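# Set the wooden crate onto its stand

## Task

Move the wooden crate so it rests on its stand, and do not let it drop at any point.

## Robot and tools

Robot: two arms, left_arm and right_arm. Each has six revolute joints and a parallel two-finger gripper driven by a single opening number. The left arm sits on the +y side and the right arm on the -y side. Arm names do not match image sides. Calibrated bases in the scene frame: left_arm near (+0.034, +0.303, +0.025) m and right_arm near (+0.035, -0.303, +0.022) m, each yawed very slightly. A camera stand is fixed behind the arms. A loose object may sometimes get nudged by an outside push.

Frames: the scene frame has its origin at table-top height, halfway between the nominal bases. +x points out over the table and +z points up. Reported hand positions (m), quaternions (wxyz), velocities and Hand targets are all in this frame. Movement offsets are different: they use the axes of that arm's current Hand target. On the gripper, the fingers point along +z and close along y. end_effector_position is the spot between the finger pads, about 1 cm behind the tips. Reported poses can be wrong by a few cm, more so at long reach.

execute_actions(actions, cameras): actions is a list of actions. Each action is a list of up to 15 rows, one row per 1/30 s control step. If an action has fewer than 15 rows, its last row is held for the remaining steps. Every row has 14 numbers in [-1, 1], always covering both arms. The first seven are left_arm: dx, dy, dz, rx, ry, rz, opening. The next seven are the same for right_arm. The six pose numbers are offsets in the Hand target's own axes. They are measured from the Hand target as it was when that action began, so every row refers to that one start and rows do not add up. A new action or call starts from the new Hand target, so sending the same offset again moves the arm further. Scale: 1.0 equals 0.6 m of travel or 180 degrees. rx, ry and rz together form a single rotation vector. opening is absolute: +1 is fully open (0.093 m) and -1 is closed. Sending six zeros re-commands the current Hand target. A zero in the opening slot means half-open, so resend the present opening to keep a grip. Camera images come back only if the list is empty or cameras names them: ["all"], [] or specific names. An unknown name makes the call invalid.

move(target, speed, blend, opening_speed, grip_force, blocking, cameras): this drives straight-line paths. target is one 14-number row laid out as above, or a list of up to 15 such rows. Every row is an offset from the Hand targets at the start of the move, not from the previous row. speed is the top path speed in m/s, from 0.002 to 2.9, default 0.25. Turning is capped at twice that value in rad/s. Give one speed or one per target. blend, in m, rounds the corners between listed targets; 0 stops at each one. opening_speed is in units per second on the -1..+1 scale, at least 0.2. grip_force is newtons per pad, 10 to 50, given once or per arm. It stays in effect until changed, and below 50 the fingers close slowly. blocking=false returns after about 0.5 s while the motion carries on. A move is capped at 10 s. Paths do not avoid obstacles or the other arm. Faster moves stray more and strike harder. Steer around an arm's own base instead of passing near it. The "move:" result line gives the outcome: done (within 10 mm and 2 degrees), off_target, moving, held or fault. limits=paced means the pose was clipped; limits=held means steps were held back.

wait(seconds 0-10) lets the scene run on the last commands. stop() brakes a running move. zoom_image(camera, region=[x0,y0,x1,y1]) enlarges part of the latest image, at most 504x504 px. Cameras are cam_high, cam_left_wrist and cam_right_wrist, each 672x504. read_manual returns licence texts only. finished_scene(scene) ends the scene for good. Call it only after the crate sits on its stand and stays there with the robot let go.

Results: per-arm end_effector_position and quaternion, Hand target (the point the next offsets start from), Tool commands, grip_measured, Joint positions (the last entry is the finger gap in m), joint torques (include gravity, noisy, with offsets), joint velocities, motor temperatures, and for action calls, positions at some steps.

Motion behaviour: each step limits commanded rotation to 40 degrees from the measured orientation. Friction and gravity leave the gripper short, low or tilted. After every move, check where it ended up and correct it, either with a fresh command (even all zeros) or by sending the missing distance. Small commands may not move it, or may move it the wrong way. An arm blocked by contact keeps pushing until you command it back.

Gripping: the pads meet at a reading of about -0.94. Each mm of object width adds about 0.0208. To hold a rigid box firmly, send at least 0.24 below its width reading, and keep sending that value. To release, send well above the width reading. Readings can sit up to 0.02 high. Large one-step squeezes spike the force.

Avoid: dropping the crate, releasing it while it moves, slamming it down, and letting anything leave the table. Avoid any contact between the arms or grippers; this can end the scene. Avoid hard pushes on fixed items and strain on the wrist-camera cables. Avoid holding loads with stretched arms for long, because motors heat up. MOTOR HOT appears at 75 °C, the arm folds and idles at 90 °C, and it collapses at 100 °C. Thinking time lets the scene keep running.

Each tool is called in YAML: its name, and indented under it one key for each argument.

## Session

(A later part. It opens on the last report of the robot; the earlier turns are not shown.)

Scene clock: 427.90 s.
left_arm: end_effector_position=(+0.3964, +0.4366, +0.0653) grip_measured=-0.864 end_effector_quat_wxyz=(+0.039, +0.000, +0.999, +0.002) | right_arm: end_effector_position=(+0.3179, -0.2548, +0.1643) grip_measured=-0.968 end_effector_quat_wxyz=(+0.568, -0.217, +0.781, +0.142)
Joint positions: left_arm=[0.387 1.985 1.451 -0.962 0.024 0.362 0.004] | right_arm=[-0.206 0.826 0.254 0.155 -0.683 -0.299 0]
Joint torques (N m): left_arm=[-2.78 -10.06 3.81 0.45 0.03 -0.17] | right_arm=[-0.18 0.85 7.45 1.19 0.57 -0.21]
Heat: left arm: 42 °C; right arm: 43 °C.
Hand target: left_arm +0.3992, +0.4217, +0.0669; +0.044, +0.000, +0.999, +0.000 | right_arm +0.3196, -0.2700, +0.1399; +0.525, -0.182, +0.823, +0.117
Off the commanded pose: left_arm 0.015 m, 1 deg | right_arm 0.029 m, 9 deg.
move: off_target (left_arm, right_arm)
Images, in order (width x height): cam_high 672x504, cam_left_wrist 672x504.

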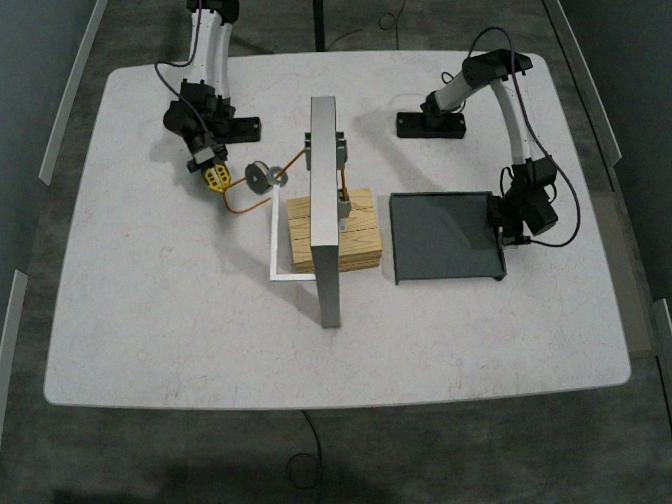

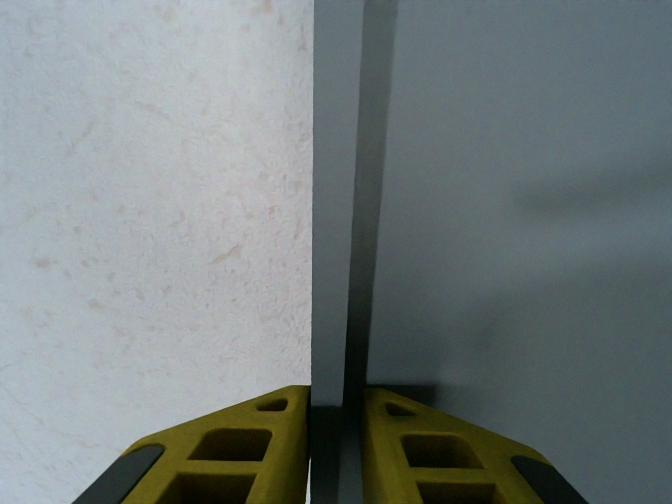

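move:
  target: [0, 0, 0, 0, 0, 0, -1, 0.0763, -0.3152, -0.0453, 0.0503, 0, 0.0235, -1]
  cameras: ["all"]
  speed: 0.08

Scene clock: 463.50 s.
left_arm: end_effector_position=(+0.3964, +0.4366, +0.0653) grip_measured=-0.864 end_effector_quat_wxyz=(+0.039, +0.000, +0.999, +0.002) | right_arm: end_effector_position=(+0.3183, -0.3634, +0.1776) grip_measured=-0.968 end_effector_quat_wxyz=(+0.626, -0.215, +0.709, +0.242)
Joint positions: left_arm=[0.387 1.985 1.451 -0.962 0.024 0.362 0.004] | right_arm=[-0.82 1.372 0.528 -0.03 -1.442 -0.795 0]
Joint torques (N m): left_arm=[-2.78 -10.07 3.81 0.45 0.03 -0.17] | right_arm=[-9.63 0.75 7.69 1.46 3.1 -0.18]
Heat: left arm: 41 °C; right arm: 43 °C.
Hand target: left_arm +0.3992, +0.4217, +0.0669; +0.044, +0.000, +0.999, +0.000 | right_arm +0.3597, -0.4599, +0.1097; +0.533, -0.110, +0.836, +0.071
Off the commanded pose: left_arm 0.015 m, 1 deg | right_arm 0.125 m, 29 deg.
move: off_target (left_arm, right_arm)

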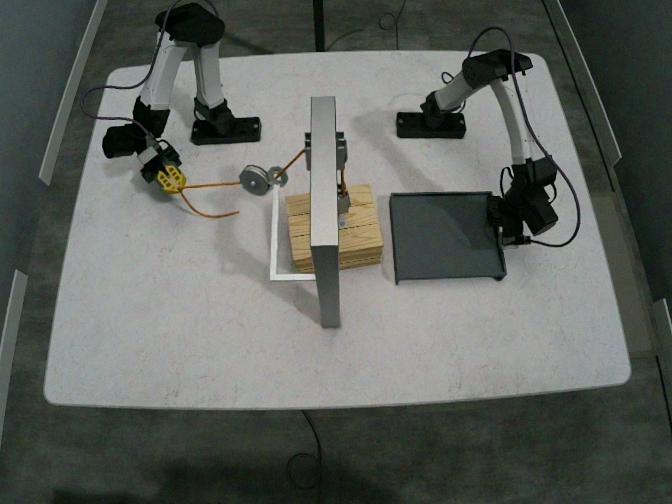

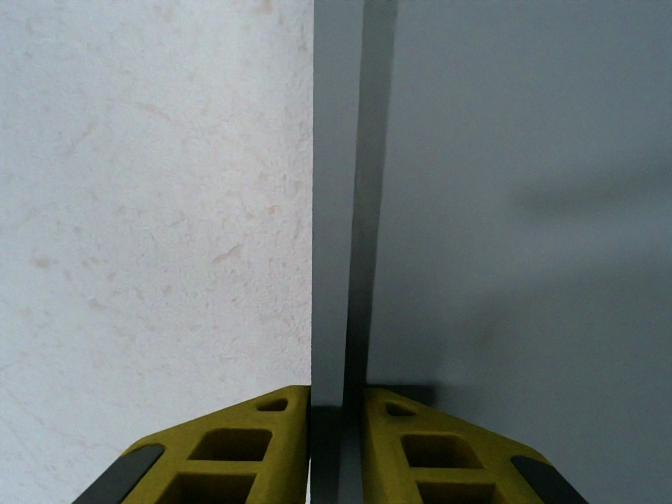

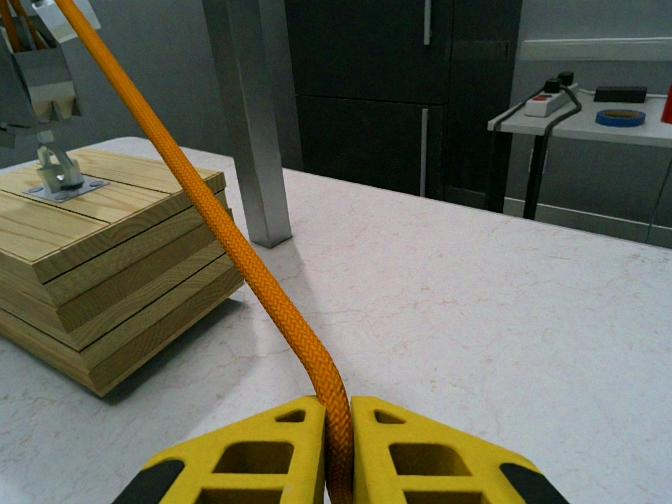

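move:
  target: [0, 0, 0, 0, 0, 0, -1, 0.027, -0.234, -0.0185, 0.05, 0, 0.0235, -1]
  cameras: ["all"]
  speed: 0.08

Scene clock: 473.63 s.
left_arm: end_effector_position=(+0.3964, +0.4366, +0.0653) grip_measured=-0.864 end_effector_quat_wxyz=(+0.039, +0.000, +0.999, +0.002) | right_arm: end_effector_position=(+0.3696, -0.4914, +0.1615) grip_measured=-0.968 end_effector_quat_wxyz=(+0.583, -0.094, +0.752, +0.293)
Joint positions: left_arm=[0.387 1.985 1.451 -0.962 0.024 0.362 0.004] | right_arm=[-0.956 1.929 1.18 -0.687 -1.421 -1.092 0]
Joint torques (N m): left_arm=[-2.78 -10.07 3.81 0.45 0.03 -0.17] | right_arm=[-10.11 -3.34 11.15 2.78 2.49 -0.11]
Motor temperatures (°C): left_arm=[30 40 40 35 28 27 30] | right_arm=[34 30 44 43 37 25 32]
Heat: left arm: 40 °C; right arm: 44 °C.
Hand target: left_arm +0.3992, +0.4217, +0.0669; +0.044, +0.000, +0.999, +0.000 | right_arm +0.3798, -0.5999, +0.0995; +0.537, -0.037, +0.843, +0.024
Off the commanded pose: left_arm 0.015 m, 1 deg | right_arm 0.125 m, 34 deg.
move: off_target (left_arm, right_arm)

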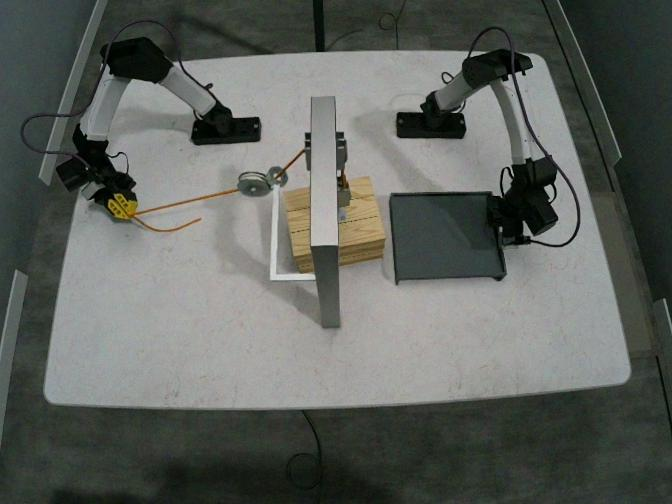

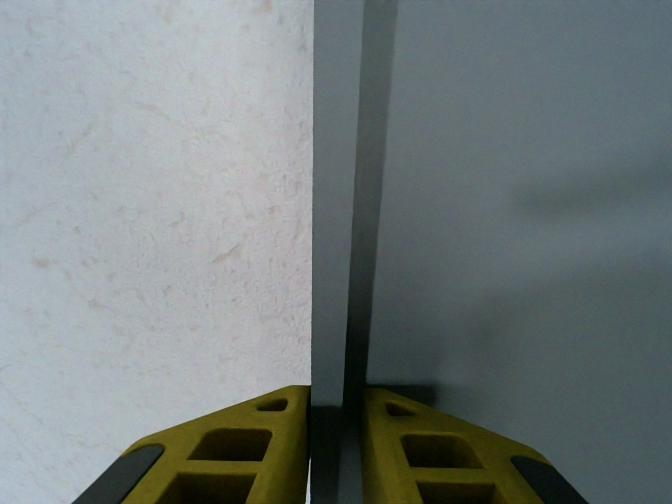

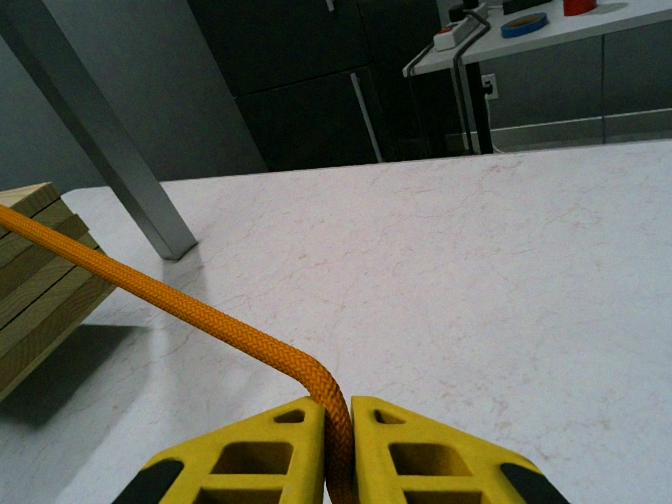

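move:
  target: [0, 0, 0, 0, 0, 0, -1, 0.02, -0.133, -0.0035, 0.0, 0, 0, -1]
  cameras: ["all"]
  speed: 0.08

zoom_image:
  camera: "cam_high"
  region: [220, 110, 440, 300]

Scene clock: 482.40 s.
left_arm: end_effector_position=(+0.3964, +0.4366, +0.0653) grip_measured=-0.864 end_effector_quat_wxyz=(+0.039, +0.000, +0.999, +0.002) | right_arm: end_effector_position=(+0.3849, -0.5609, +0.1393) grip_measured=-0.968 end_effector_quat_wxyz=(+0.536, -0.059, +0.788, +0.297)
Joint positions: left_arm=[0.387 1.985 1.451 -0.962 0.024 0.362 0.004] | right_arm=[-1.015 2.226 1.622 -1.082 -1.318 -1.258 0]
Joint torques (N m): left_arm=[-2.78 -10.09 3.79 0.45 0.03 -0.17] | right_arm=[-10.96 -5.41 11.43 3.4 1.27 -0.05]
Heat: left arm: 41 °C; right arm: 48 °C.
Hand target: left_arm +0.3992, +0.4217, +0.0669; +0.044, +0.000, +0.999, +0.000 | right_arm +0.3799, -0.6800, +0.0894; +0.537, -0.037, +0.843, +0.024
Off the commanded pose: left_arm 0.015 m, 1 deg | right_arm 0.129 m, 32 deg.
move: off_target (left_arm, right_arm)

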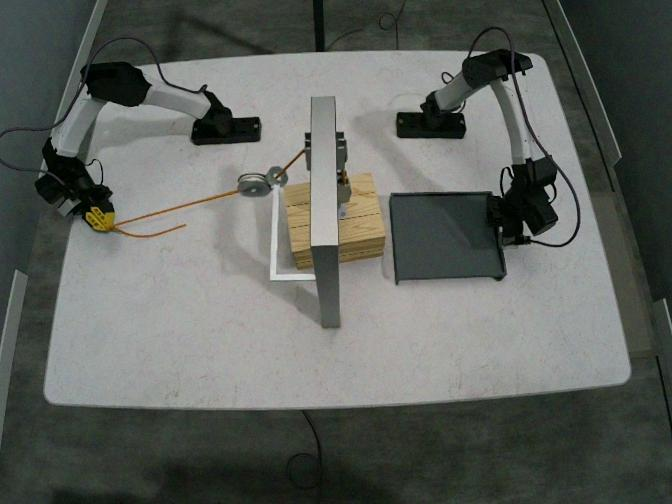

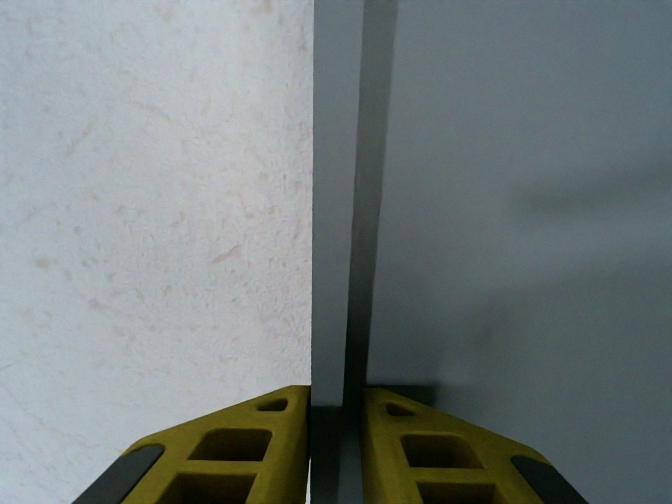

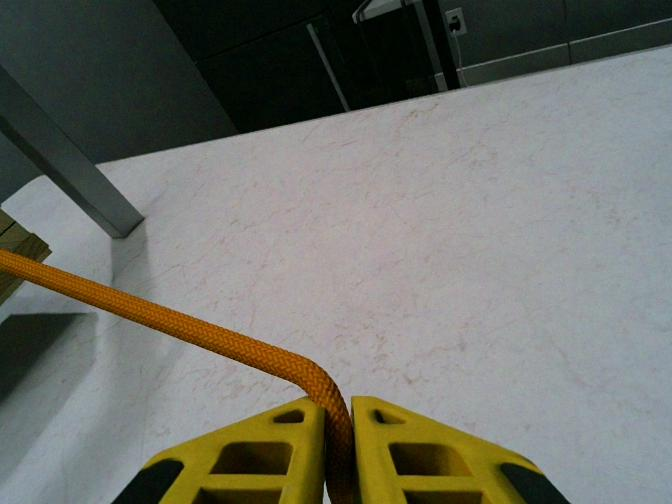

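Scaled by 2.291 from the camera's 672x504 image, which has a finer 960x720 frame.

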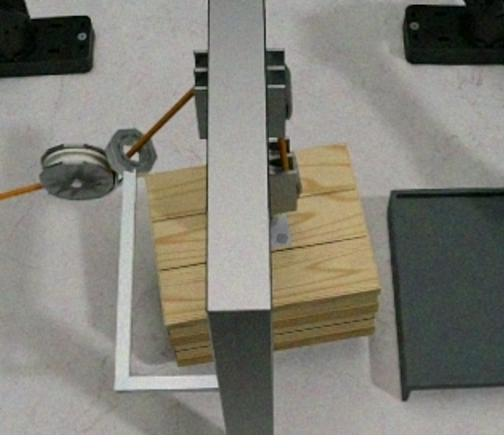

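move:
  target: [0, 0, 0, 0, 0, 0, -1, 0.02, -0.14, -0.01, 0.0, 0, 0, -1]
  cameras: ["all"]
  speed: 0.08

zoom_image:
  camera: "cam_high"
  region: [220, 110, 440, 300]

Scene clock: 502.03 s.
left_arm: end_effector_position=(+0.3964, +0.4366, +0.0653) grip_measured=-0.864 end_effector_quat_wxyz=(+0.039, +0.000, +0.999, +0.002) | right_arm: end_effector_position=(+0.3885, -0.6350, +0.1289) grip_measured=-0.968 end_effector_quat_wxyz=(+0.496, -0.063, +0.817, +0.288)
Joint positions: left_arm=[0.387 1.985 1.451 -0.962 0.024 0.362 0.004] | right_arm=[-1.079 2.614 2.331 -1.598 -1.203 -1.453 0]
Joint torques (N m): left_arm=[-2.78 -10.09 3.81 0.45 0.03 -0.17] | right_arm=[-11.28 -6.95 10.02 3.41 0.08 -0.01]
Motor temperatures (°C): left_arm=[30 41 39 34 28 27 30] | right_arm=[41 31 50 51 34 25 32]
Heat: left arm: 41 °C; right arm: 51 °C.
Hand target: left_arm +0.3992, +0.4217, +0.0669; +0.044, +0.000, +0.999, +0.000 | right_arm +0.3768, -0.7646, +0.0809; +0.537, -0.037, +0.843, +0.024
Off the commanded pose: left_arm 0.015 m, 1 deg | right_arm 0.139 m, 31 deg.
joint read past its limit (right arm) — joint 4 (wrist pitch), lower limit.
move: off_target (left_arm, right_arm)

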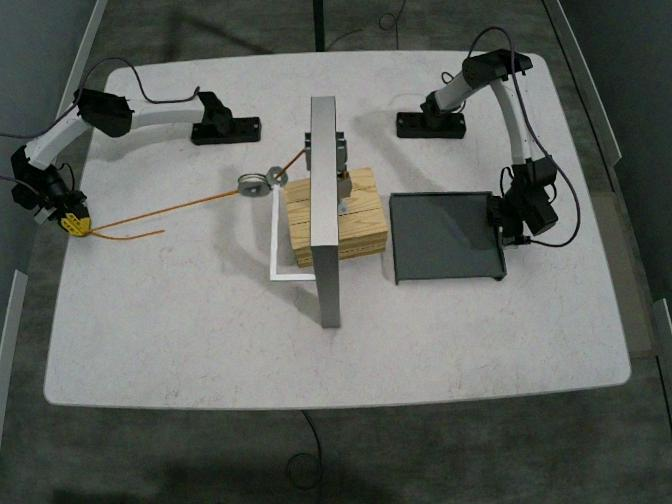

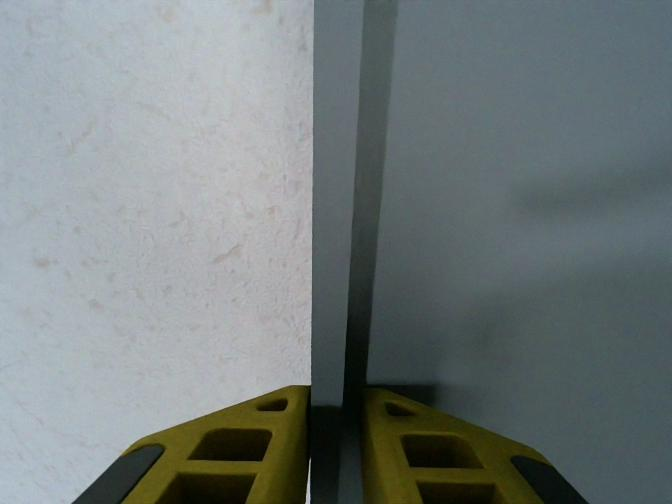

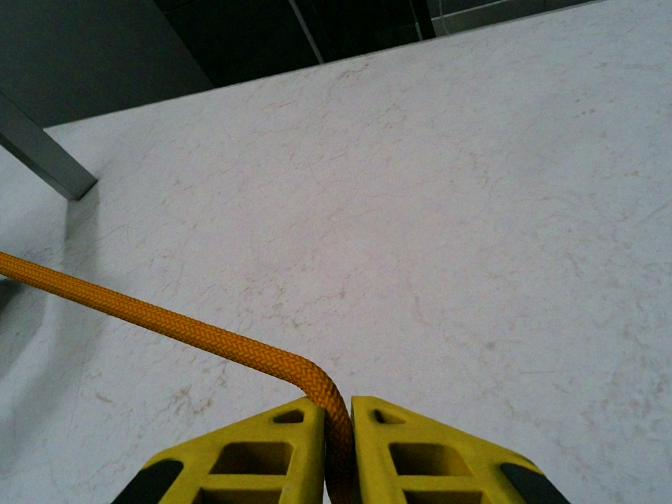

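Scaled by 2.291 from the camera's 672x504 image, which has a finer 960x720 frame.

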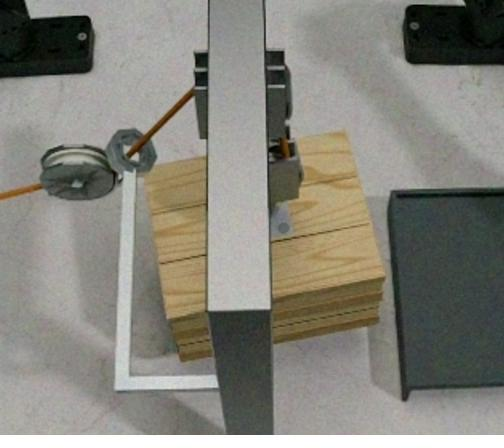

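move:
  target: [0.015, -0.386, -0.001, -0.0019, 0, -0.0221, -1, 0, 0, 0, 0, 0, 0, -1]
  cameras: ["all"]
  speed: 0.08

zoom_image:
  camera: "cam_high"
  region: [220, 110, 500, 330]

Scene clock: 513.20 s.
left_arm: end_effector_position=(+0.3895, +0.1964, +0.0657) grip_measured=-0.864 end_effector_quat_wxyz=(+0.044, -0.048, +0.998, -0.014) | right_arm: end_effector_position=(+0.3890, -0.6345, +0.1276) grip_measured=-0.968 end_effector_quat_wxyz=(+0.495, -0.063, +0.817, +0.290)
Joint positions: left_arm=[-0.27 1.916 1.354 -0.917 -0.002 -0.39 0.004] | right_arm=[-1.077 2.617 2.331 -1.598 -1.203 -1.453 0]
Joint torques (N m): left_arm=[-2.26 -6.54 7.77 0.2 -0.29 0.06] | right_arm=[-11.33 -7.28 10.09 3.44 0.1 0]
Heat: left arm: 42 °C; right arm: 53 °C.
Hand target: left_arm +0.3902, +0.1901, +0.0667; +0.044, -0.035, +0.998, +0.002 | right_arm +0.3768, -0.7646, +0.0809; +0.537, -0.037, +0.843, +0.024
Off the commanded pose: left_arm 0.006 m, 2 deg | right_arm 0.139 m, 31 deg.
joint read past its limit (right arm) — joint 4 (wrist pitch), lower limit.
move: off_target (right_arm)

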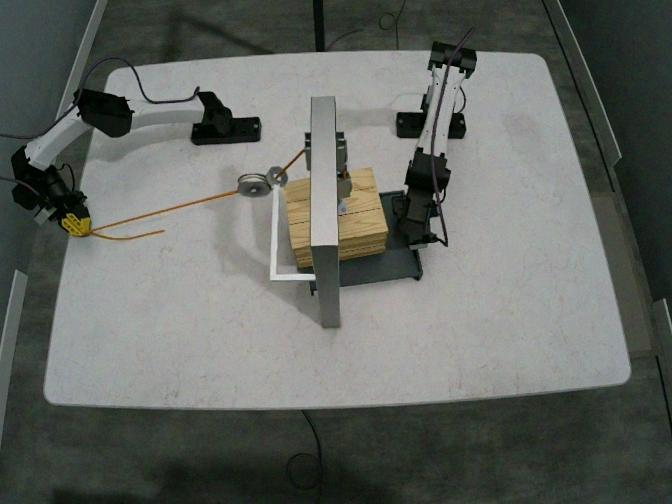

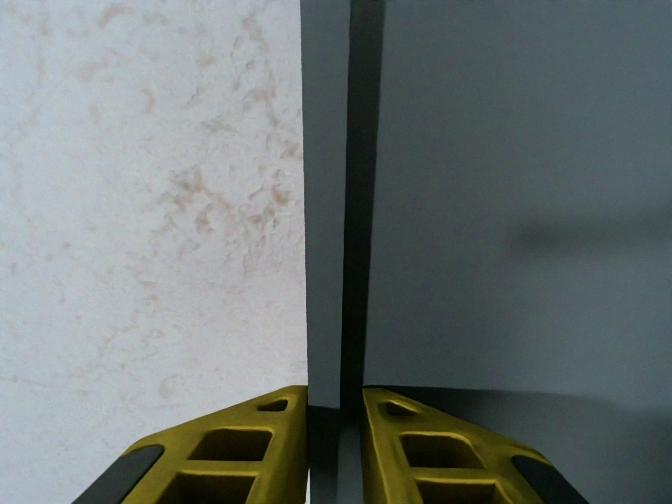

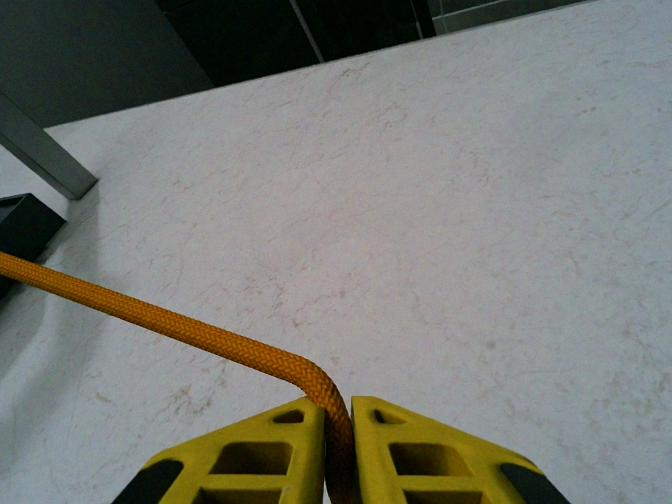

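Scaled by 1.800 from the camera's 672x504 image, which has a finer 960x720 frame.

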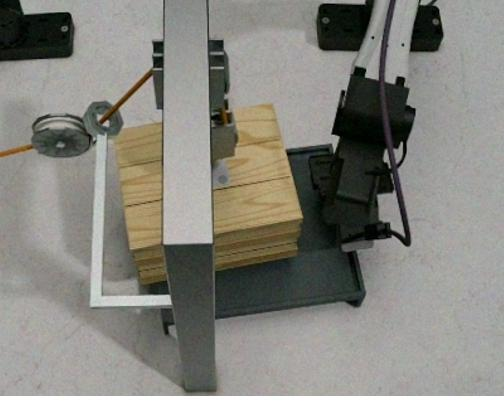

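move:
  target: [0.0358, -0.0425, -0.003, -0.0017, 0, -0.0194, -1, 0, 0, 0, 0, 0, 0, -1]
  cameras: ["cam_high", "cam_left_wrist"]
  speed: 0.06

zoom_image:
  camera: "cam_high"
  region: [220, 110, 500, 330]

Scene clock: 541.07 s.
left_arm: end_effector_position=(+0.3793, +0.1669, +0.0657) grip_measured=-0.864 end_effector_quat_wxyz=(+0.044, -0.072, +0.996, -0.014) | right_arm: end_effector_position=(+0.3890, -0.6345, +0.1276) grip_measured=-0.968 end_effector_quat_wxyz=(+0.495, -0.063, +0.817, +0.290)
Joint positions: left_arm=[-0.359 1.916 1.354 -0.917 -0.013 -0.526 0.004] | right_arm=[-1.077 2.617 2.331 -1.598 -1.203 -1.453 0]
Joint torques (N m): left_arm=[-2.48 -8.98 4.49 0.23 -0.32 0] | right_arm=[-11.34 -7.24 10.13 3.44 0.08 0]
Motor temperatures (°C): left_arm=[30 41 42 33 28 27 31] | right_arm=[45 35 57 56 31 25 32]
Heat: left arm: 42 °C; right arm: 57 °C.
Hand target: left_arm +0.3705, +0.1631, +0.0666; +0.044, -0.065, +0.997, +0.003 | right_arm +0.3768, -0.7646, +0.0809; +0.537, -0.037, +0.843, +0.024
Off the commanded pose: left_arm 0.010 m, 2 deg | right_arm 0.139 m, 31 deg.
joint read past its limit (right arm) — joint 4 (wrist pitch), lower limit.
move: off_target (right_arm)
Images, in order (width x height): cam_high 672x504, cam_left_wrist 672x504.

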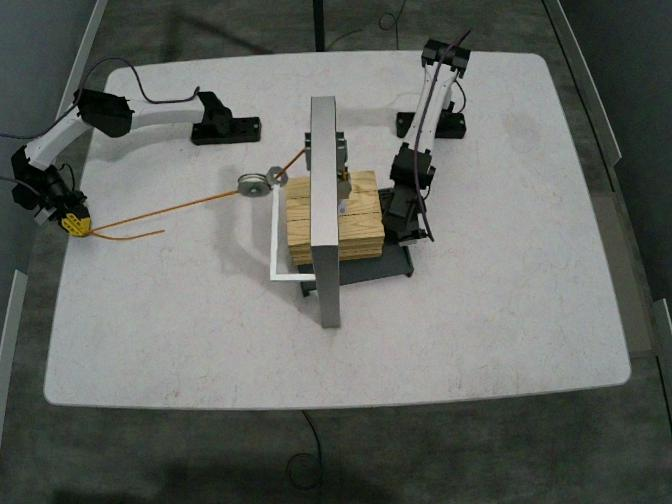

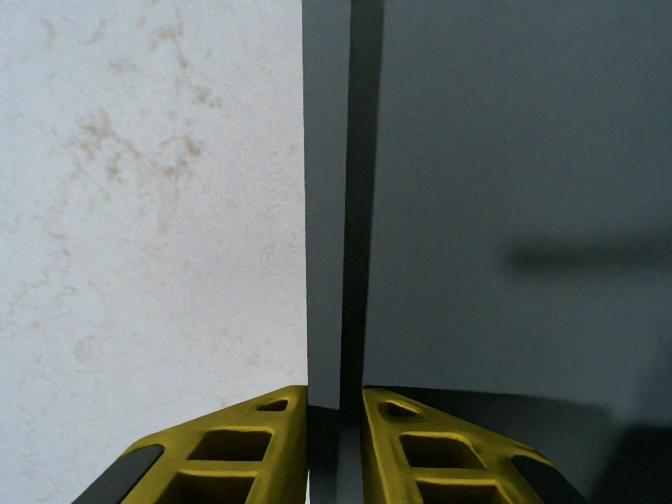

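Scaled by 1.800 from the camera's 672x504 image, which has a finer 960x720 frame.

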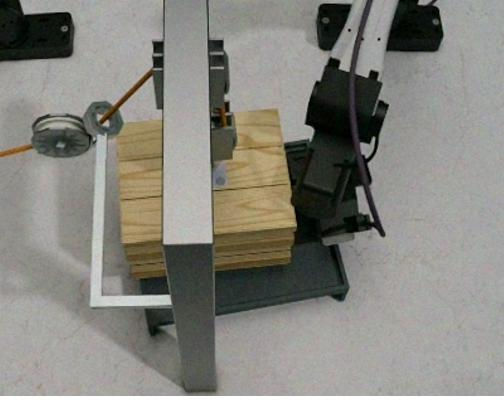

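move:
  target:
    - [0, 0, 0, 0, 0, 0, -0.45, 0, 0, 0, 0, 0, 0, -1]
    - [-0.005, 0, -0.058, 0, 0, 0, -0.45, 0, 0, 0, 0, 0, 0, -1]
    - [-0.059, 0.1443, -0.07, 0, 0, 0, 1, 0, 0, 0, 0, 0, 0, -1]
  cameras: ["cam_high", "cam_left_wrist"]
  speed: 0.12

zoom_image:
  camera: "cam_high"
  region: [220, 110, 500, 330]

Scene clock: 555.80 s.
left_arm: end_effector_position=(+0.3850, +0.2562, +0.0899) grip_measured=+1.000 end_effector_quat_wxyz=(+0.020, -0.068, +0.997, +0.011) | right_arm: end_effector_position=(+0.3910, -0.6428, +0.1230) grip_measured=-0.968 end_effector_quat_wxyz=(+0.499, -0.067, +0.817, +0.281)
Joint positions: left_arm=[-0.124 1.879 1.408 -1.066 -0.03 -0.284 0.093] | right_arm=[-1.082 2.656 2.389 -1.598 -1.203 -1.453 0]
Joint torques (N m): left_arm=[-0.4 -11.36 8.24 0.09 0.06 0.17] | right_arm=[-10.66 -8.12 9.5 3.32 0.06 0.06]
Motor temperatures (°C): left_arm=[30 42 41 33 28 27 30] | right_arm=[47 36 57 57 30 25 32]
Heat: left arm: 42 °C; right arm: 57 °C.
Hand target: left_arm +0.3905, +0.2531, +0.1116; +0.044, -0.065, +0.997, +0.003 | right_arm +0.3768, -0.7646, +0.0809; +0.537, -0.037, +0.843, +0.024
Off the commanded pose: left_arm 0.023 m, 3 deg | right_arm 0.130 m, 30 deg.
joint read past its limit (right arm) — joint 4 (wrist pitch), lower limit.
move: off_target (left_arm, right_arm); target 3's new opening was sent with left_arm's hand 0.022 m and 3 deg from that target
Images, in order (width x height): cam_high 672x504, cam_left_wrist 672x504.

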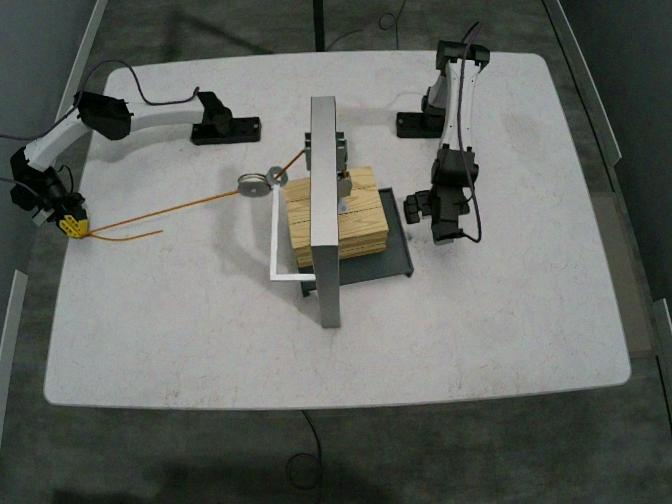

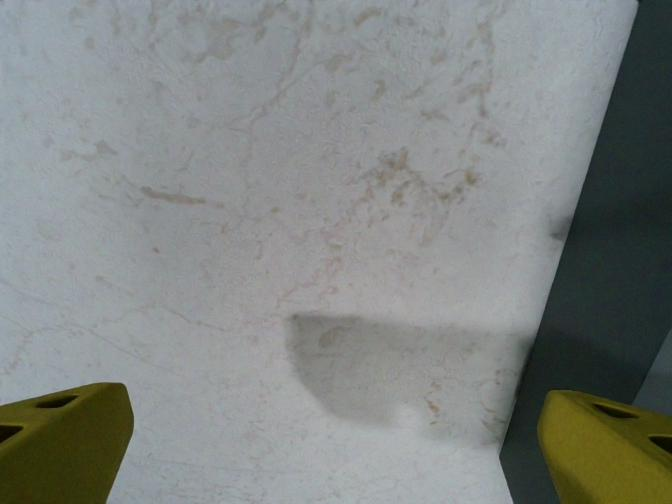

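Scaled by 1.800 from the camera's 672x504 image, which has a finer 960x720 frame.

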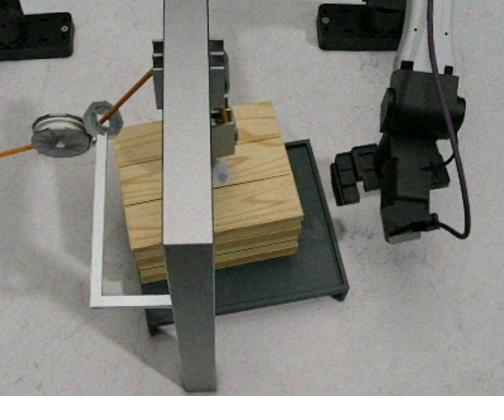

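move:
  target:
    - [-0.017, 0.002, 0.088, 0, 0, 0, 1, 0, 0, 0, 0, 0, 0, -1]
    - [-0.0067, -0.0775, 0.087, -0.0015, 0, -0.0166, 1, 0, 0, 0, 0, 0, 0, -1]
  cameras: ["cam_high", "cam_left_wrist"]
  speed: [0.12, 0.06]

zoom_image:
  camera: "cam_high"
  region: [220, 110, 500, 330]

Scene clock: 574.70 s.
left_arm: end_effector_position=(+0.3973, +0.2288, +0.0608) grip_measured=+1.000 end_effector_quat_wxyz=(+0.038, -0.094, +0.994, +0.029) | right_arm: end_effector_position=(+0.3910, -0.6428, +0.1230) grip_measured=-0.968 end_effector_quat_wxyz=(+0.499, -0.067, +0.817, +0.281)
Joint positions: left_arm=[-0.215 1.954 1.388 -0.952 -0.079 -0.425 0.093] | right_arm=[-1.082 2.656 2.389 -1.598 -1.203 -1.453 0]
Joint torques (N m): left_arm=[-2.28 -6.41 7.57 0.51 0.28 -0.08] | right_arm=[-10.77 -8.16 9.47 3.32 0.09 0.05]
Motor temperatures (°C): left_arm=[30 43 42 33 28 27 30] | right_arm=[47 38 54 58 30 25 32]
Heat: left arm: 43 °C; right arm: 58 °C.
Hand target: left_arm +0.4051, +0.2081, +0.0599; +0.044, -0.091, +0.995, +0.004 | right_arm +0.3768, -0.7646, +0.0809; +0.537, -0.037, +0.843, +0.024
Off the commanded pose: left_arm 0.022 m, 3 deg | right_arm 0.130 m, 30 deg.
joint read past its limit (right arm) — joint 4 (wrist pitch), lower limit.
move: off_target (left_arm, right_arm)
Images, in order (width x height): cam_high 672x504, cam_left_wrist 672x504.

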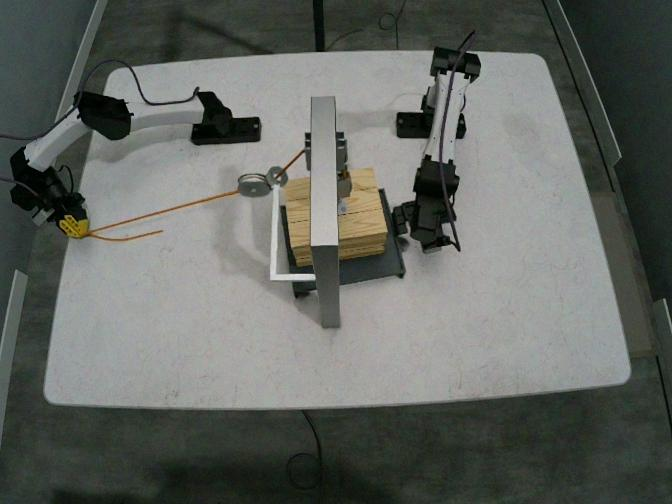

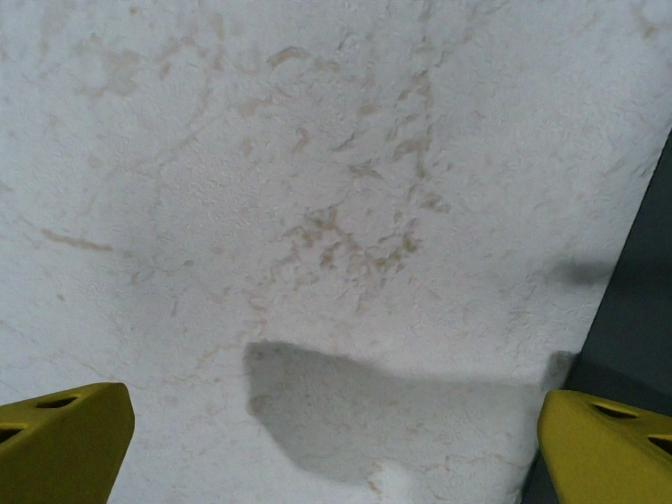

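Scaled by 1.800 from the camera's 672x504 image, which has a finer 960x720 frame.

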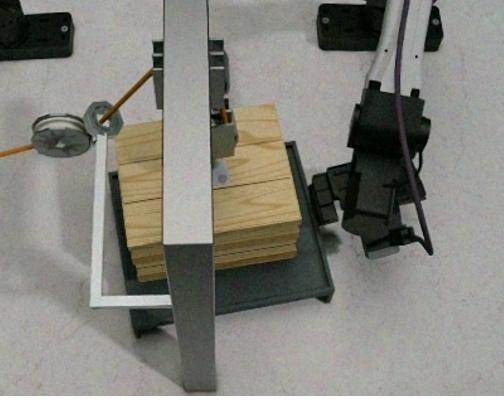

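move:
  target: [0.006, -0.033, 0, 0, 0, -0.008, 1, 0, 0, 0, 0, 0, 0, -1]
  cameras: ["cam_high", "cam_left_wrist"]
  speed: 0.06

zoom_image:
  camera: "cam_high"
  region: [220, 110, 500, 330]

Scene clock: 579.03 s.
left_arm: end_effector_position=(+0.3975, +0.2111, +0.0623) grip_measured=+1.000 end_effector_quat_wxyz=(+0.039, -0.106, +0.993, +0.033) | right_arm: end_effector_position=(+0.3910, -0.6428, +0.1230) grip_measured=-0.968 end_effector_quat_wxyz=(+0.499, -0.067, +0.817, +0.281)
Joint positions: left_arm=[-0.265 1.973 1.42 -0.972 -0.09 -0.499 0.093] | right_arm=[-1.082 2.656 2.389 -1.598 -1.203 -1.453 0]
Joint torques (N m): left_arm=[-2.43 -6.35 7.53 0.57 0.33 -0.1] | right_arm=[-10.76 -8.17 9.52 3.32 0.09 0.05]
Motor temperatures (°C): left_arm=[30 43 42 33 28 27 29] | right_arm=[47 38 54 58 30 25 32]
Heat: left arm: 43 °C; right arm: 58 °C.
Hand target: left_arm +0.4051, +0.1880, +0.0596; +0.044, -0.104, +0.994, +0.004 | right_arm +0.3768, -0.7646, +0.0809; +0.537, -0.037, +0.843, +0.024
Off the commanded pose: left_arm 0.025 m, 3 deg | right_arm 0.130 m, 30 deg.
joint read past its limit (right arm) — joint 4 (wrist pitch), lower limit.
move: off_target (left_arm, right_arm)
Images, in order (width x height): cam_high 672x504, cam_left_wrist 672x504.

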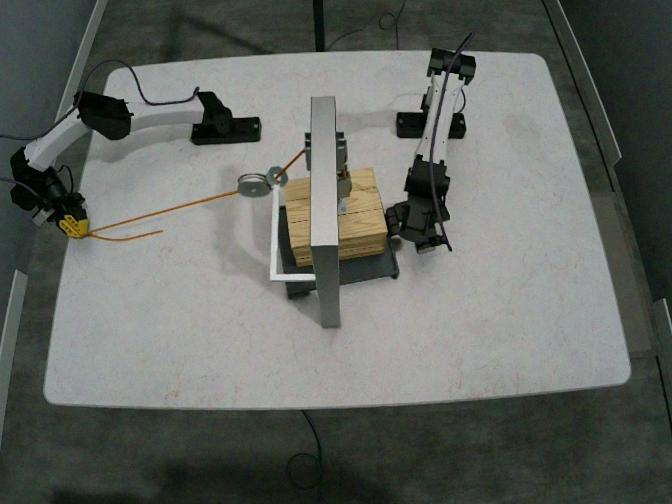

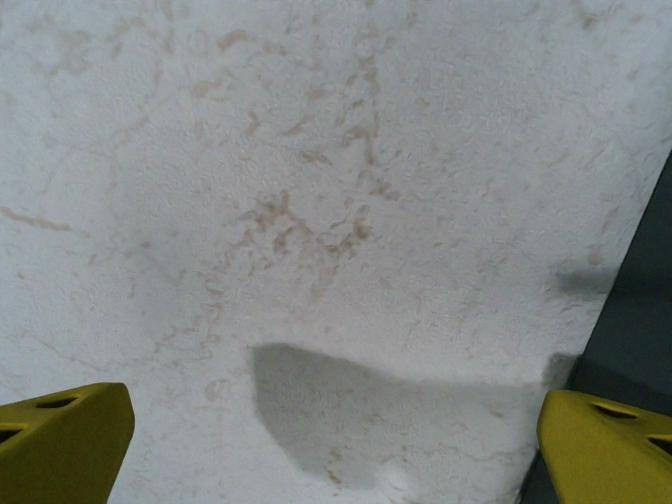

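Scaled by 1.800 from the camera's 672x504 image, which has a finer 960x720 frame.

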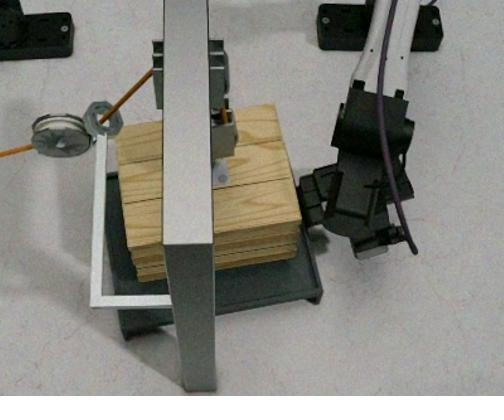

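move:
  target:
    - [-0.024, 0.114, 0.002, 0, 0, 0, 1, 0, 0, 0, 0, 0, 0, -1]
    - [-0.027, 0.139, -0.266, 0.0374, 0.0933, -0.4339, 1, 0, 0, 0, 0, 0, 0, -1]
  cameras: ["cam_high", "cam_left_wrist"]
  speed: [0.15, 0.4]
  blend: [0.03, 0]

zoom_image:
  camera: "cam_high"
  region: [220, 110, 500, 330]

Scene clock: 618.37 s.
left_arm: end_effector_position=(+0.3931, +0.2707, +0.1980) grip_measured=+1.000 end_effector_quat_wxyz=(+0.088, +0.697, -0.706, +0.089) | right_arm: end_effector_position=(+0.3910, -0.6428, +0.1230) grip_measured=-0.968 end_effector_quat_wxyz=(+0.499, -0.067, +0.817, +0.281)
Joint positions: left_arm=[0.049 1.927 1.884 -1.534 0.251 -1.533 0.093] | right_arm=[-1.082 2.656 2.389 -1.598 -1.203 -1.453 0]
Joint torques (N m): left_arm=[0.08 -11.34 8.28 -0.11 0.18 0] | right_arm=[-10.71 -8.14 9.47 3.32 0.08 0.06]
Motor temperatures (°C): left_arm=[30 40 42 32 28 27 29] | right_arm=[48 40 53 61 29 25 32]
Heat: left arm: 42 °C; right arm: 61 °C.
Hand target: left_arm +0.3899, +0.2703, +0.2198; +0.093, +0.701, -0.701, +0.092 | right_arm +0.3768, -0.7646, +0.0809; +0.537, -0.037, +0.843, +0.024
Off the commanded pose: left_arm 0.022 m, 1 deg | right_arm 0.130 m, 30 deg.
joint read past its limit (right arm) — joint 4 (wrist pitch), lower limit.
joint sent to its limit (left arm) — joint 4 (wrist pitch), lower limit. The joint targets are off in position, not in orientation.
move: off_target (left_arm, right_arm)
Images, in order (width x height): cam_high 672x504, cam_left_wrist 672x504.

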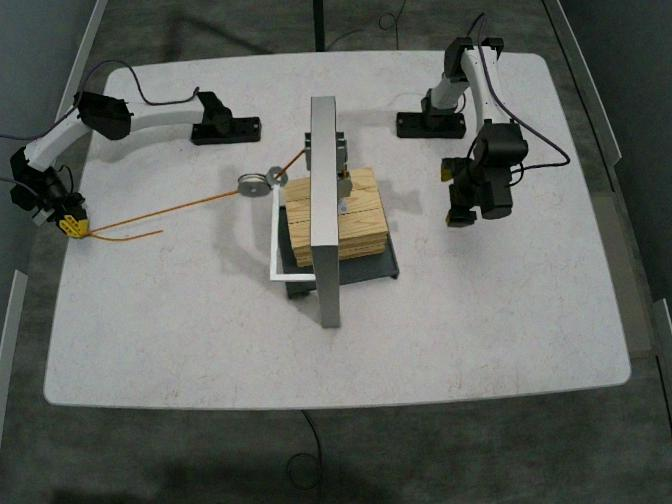

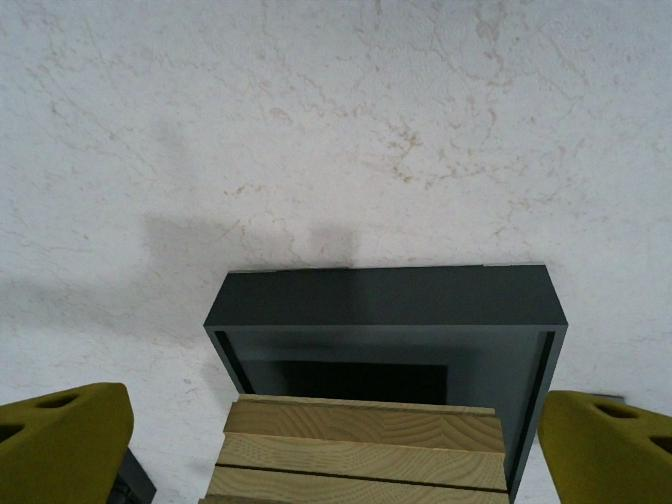

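Scaled by 1.800 from the camera's 672x504 image, which has a finer 960x720 frame.

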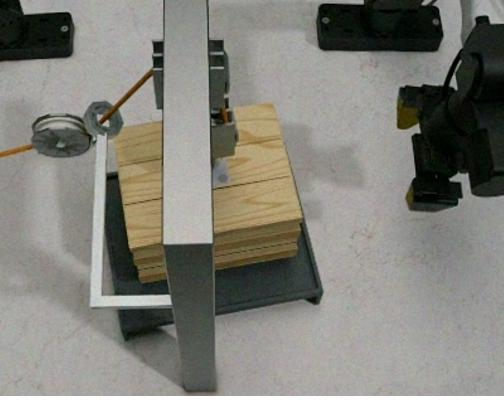

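zoom_image:
  camera: "cam_left_wrist"
  region: [180, 250, 600, 504]

Scaled by 1.200 from the camera's 672x504 image, which has a finer 960x720 frame.

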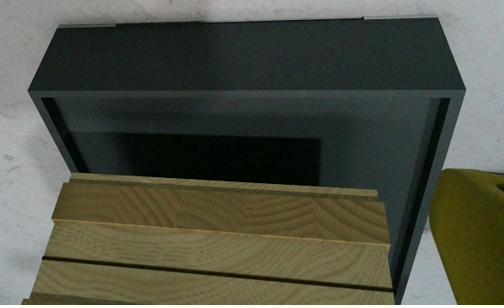

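move:
  target:
    - [0.135, -0.35, 0.139, -0.0594, -0.0691, 0.4529, -1, 0, 0, 0, 0, 0, 0, -1]
    - [0.25, -0.308, 0.2567, -0.0594, -0.0691, 0.4529, -1, 0, 0, 0, 0, 0, 0, -1]
  cameras: ["cam_high", "cam_left_wrist"]
  speed: [0.4, 0.15]
  blend: [0.03, 0]

zoom_image:
  camera: "cam_high"
  region: [220, 110, 500, 330]

Scene clock: 678.37 s.
left_arm: end_effector_position=(+0.5618, +0.0868, +0.0960) grip_measured=-0.985 end_effector_quat_wxyz=(+0.128, -0.061, +0.987, -0.072) | right_arm: end_effector_position=(+0.3910, -0.6428, +0.1230) grip_measured=-0.968 end_effector_quat_wxyz=(+0.499, -0.067, +0.817, +0.281)
Joint positions: left_arm=[-0.361 2.73 2.83 -1.376 0.019 -0.509 0] | right_arm=[-1.082 2.656 2.389 -1.598 -1.203 -1.453 0]
Joint torques (N m): left_arm=[-0.03 -13.08 8.94 1.01 -0.15 0.02] | right_arm=[-10.81 -8.21 9.48 3.31 0.09 0.06]
Motor temperatures (°C): left_arm=[30 53 45 32 28 27 29] | right_arm=[50 41 55 64 29 25 33]
Heat: left arm: 53 °C; right arm: 64 °C.
Hand target: left_arm +0.5746, +0.0855, +0.1100; +0.001, -0.069, +0.998, +0.000 | right_arm +0.3768, -0.7646, +0.0809; +0.537, -0.037, +0.843, +0.024
Off the commanded pose: left_arm 0.019 m, 17 deg | right_arm 0.130 m, 30 deg.
elbow stopped short (left arm): the move would have taken joint 3 (elbow) straighter than the controller allows.
joint read past its limit (right arm) — joint 4 (wrist pitch), lower limit.
move: off_target (left_arm, right_arm)
Images, in order (width x height): cam_high 672x504, cam_left_wrist 672x504.

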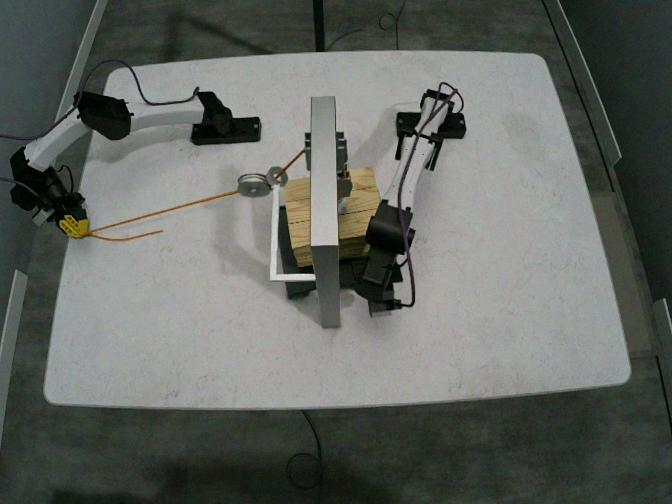

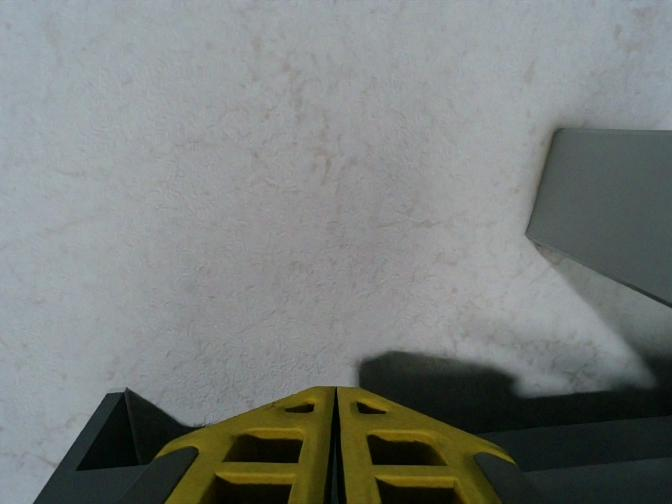

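Scaled by 1.800 from the camera's 672x504 image, which has a finer 960x720 frame.

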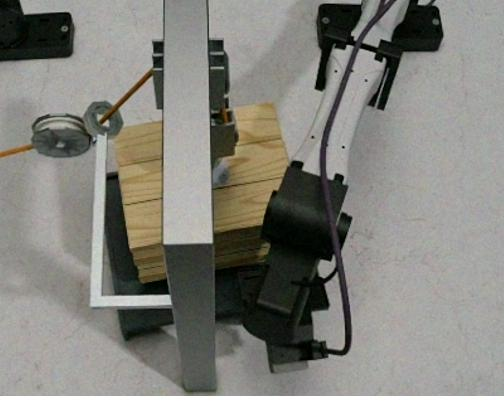

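move:
  target: [0.024, 0.003, 0.097, 0, 0, 0, -1, 0, 0, 0, 0, 0, 0, -1]
  cameras: ["cam_high", "cam_left_wrist"]
  speed: 0.1

zoom_image:
  camera: "cam_high"
  region: [220, 110, 500, 330]

Scene clock: 687.13 s.
left_arm: end_effector_position=(+0.5562, +0.0881, +0.0465) grip_measured=-0.985 end_effector_quat_wxyz=(+0.088, -0.065, +0.993, -0.053) | right_arm: end_effector_position=(+0.3910, -0.6428, +0.1230) grip_measured=-0.968 end_effector_quat_wxyz=(+0.499, -0.067, +0.817, +0.281)
Joint positions: left_arm=[-0.362 2.822 2.833 -1.376 0.019 -0.519 0] | right_arm=[-1.082 2.656 2.389 -1.598 -1.203 -1.453 0]
Joint torques (N m): left_arm=[-0.83 -12.42 8.7 0.55 -0.16 0.03] | right_arm=[-10.77 -8.16 9.51 3.32 0.08 0.05]
Motor temperatures (°C): left_arm=[30 54 46 32 28 27 29] | right_arm=[50 42 55 65 29 25 33]
Heat: left arm: 54 °C; right arm: 65 °C.
Hand target: left_arm +0.5602, +0.0852, +0.0518; +0.001, -0.069, +0.998, +0.000 | right_arm +0.3768, -0.7646, +0.0809; +0.537, -0.037, +0.843, +0.024
Off the commanded pose: left_arm 0.007 m, 12 deg | right_arm 0.130 m, 30 deg.
elbow stopped short (left arm): the move would have taken joint 3 (elbow) straighter than the controller allows.
joint read past its limit (right arm) — joint 4 (wrist pitch), lower limit.
move: off_target (left_arm, right_arm)
Images, in order (width x height): cam_high 672x504, cam_left_wrist 672x504.

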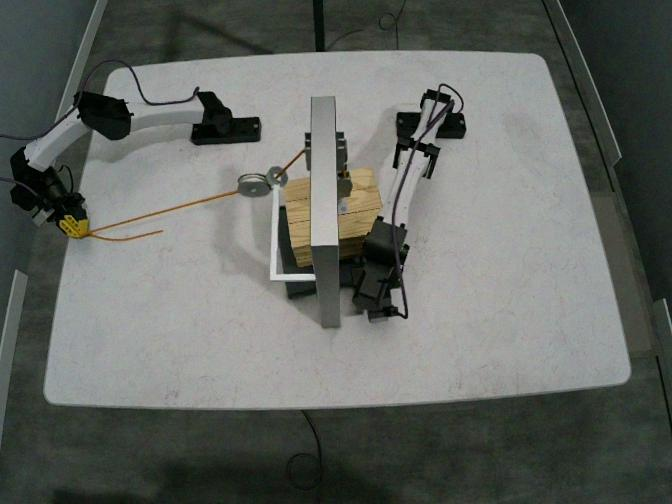

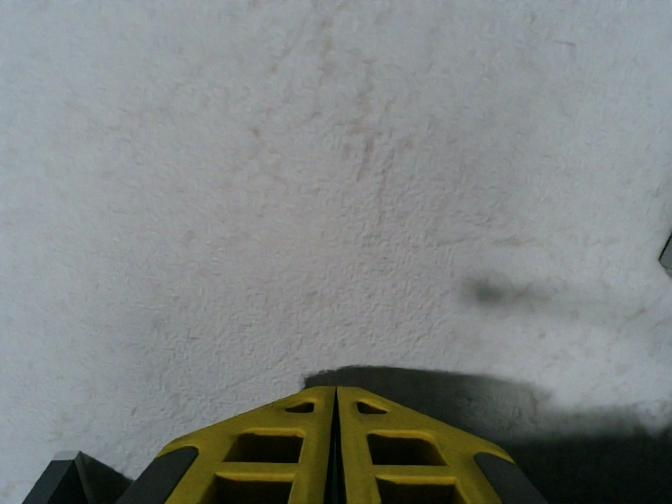

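Scaled by 1.800 from the camera's 672x504 image, which has a finer 960x720 frame.

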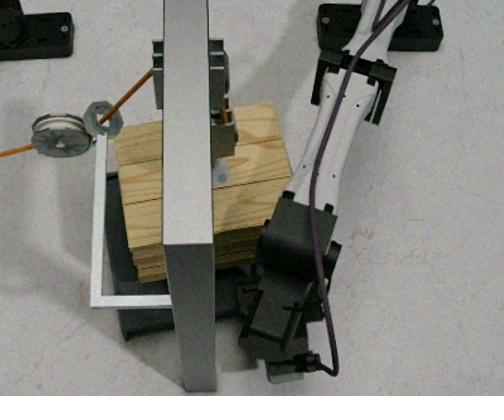

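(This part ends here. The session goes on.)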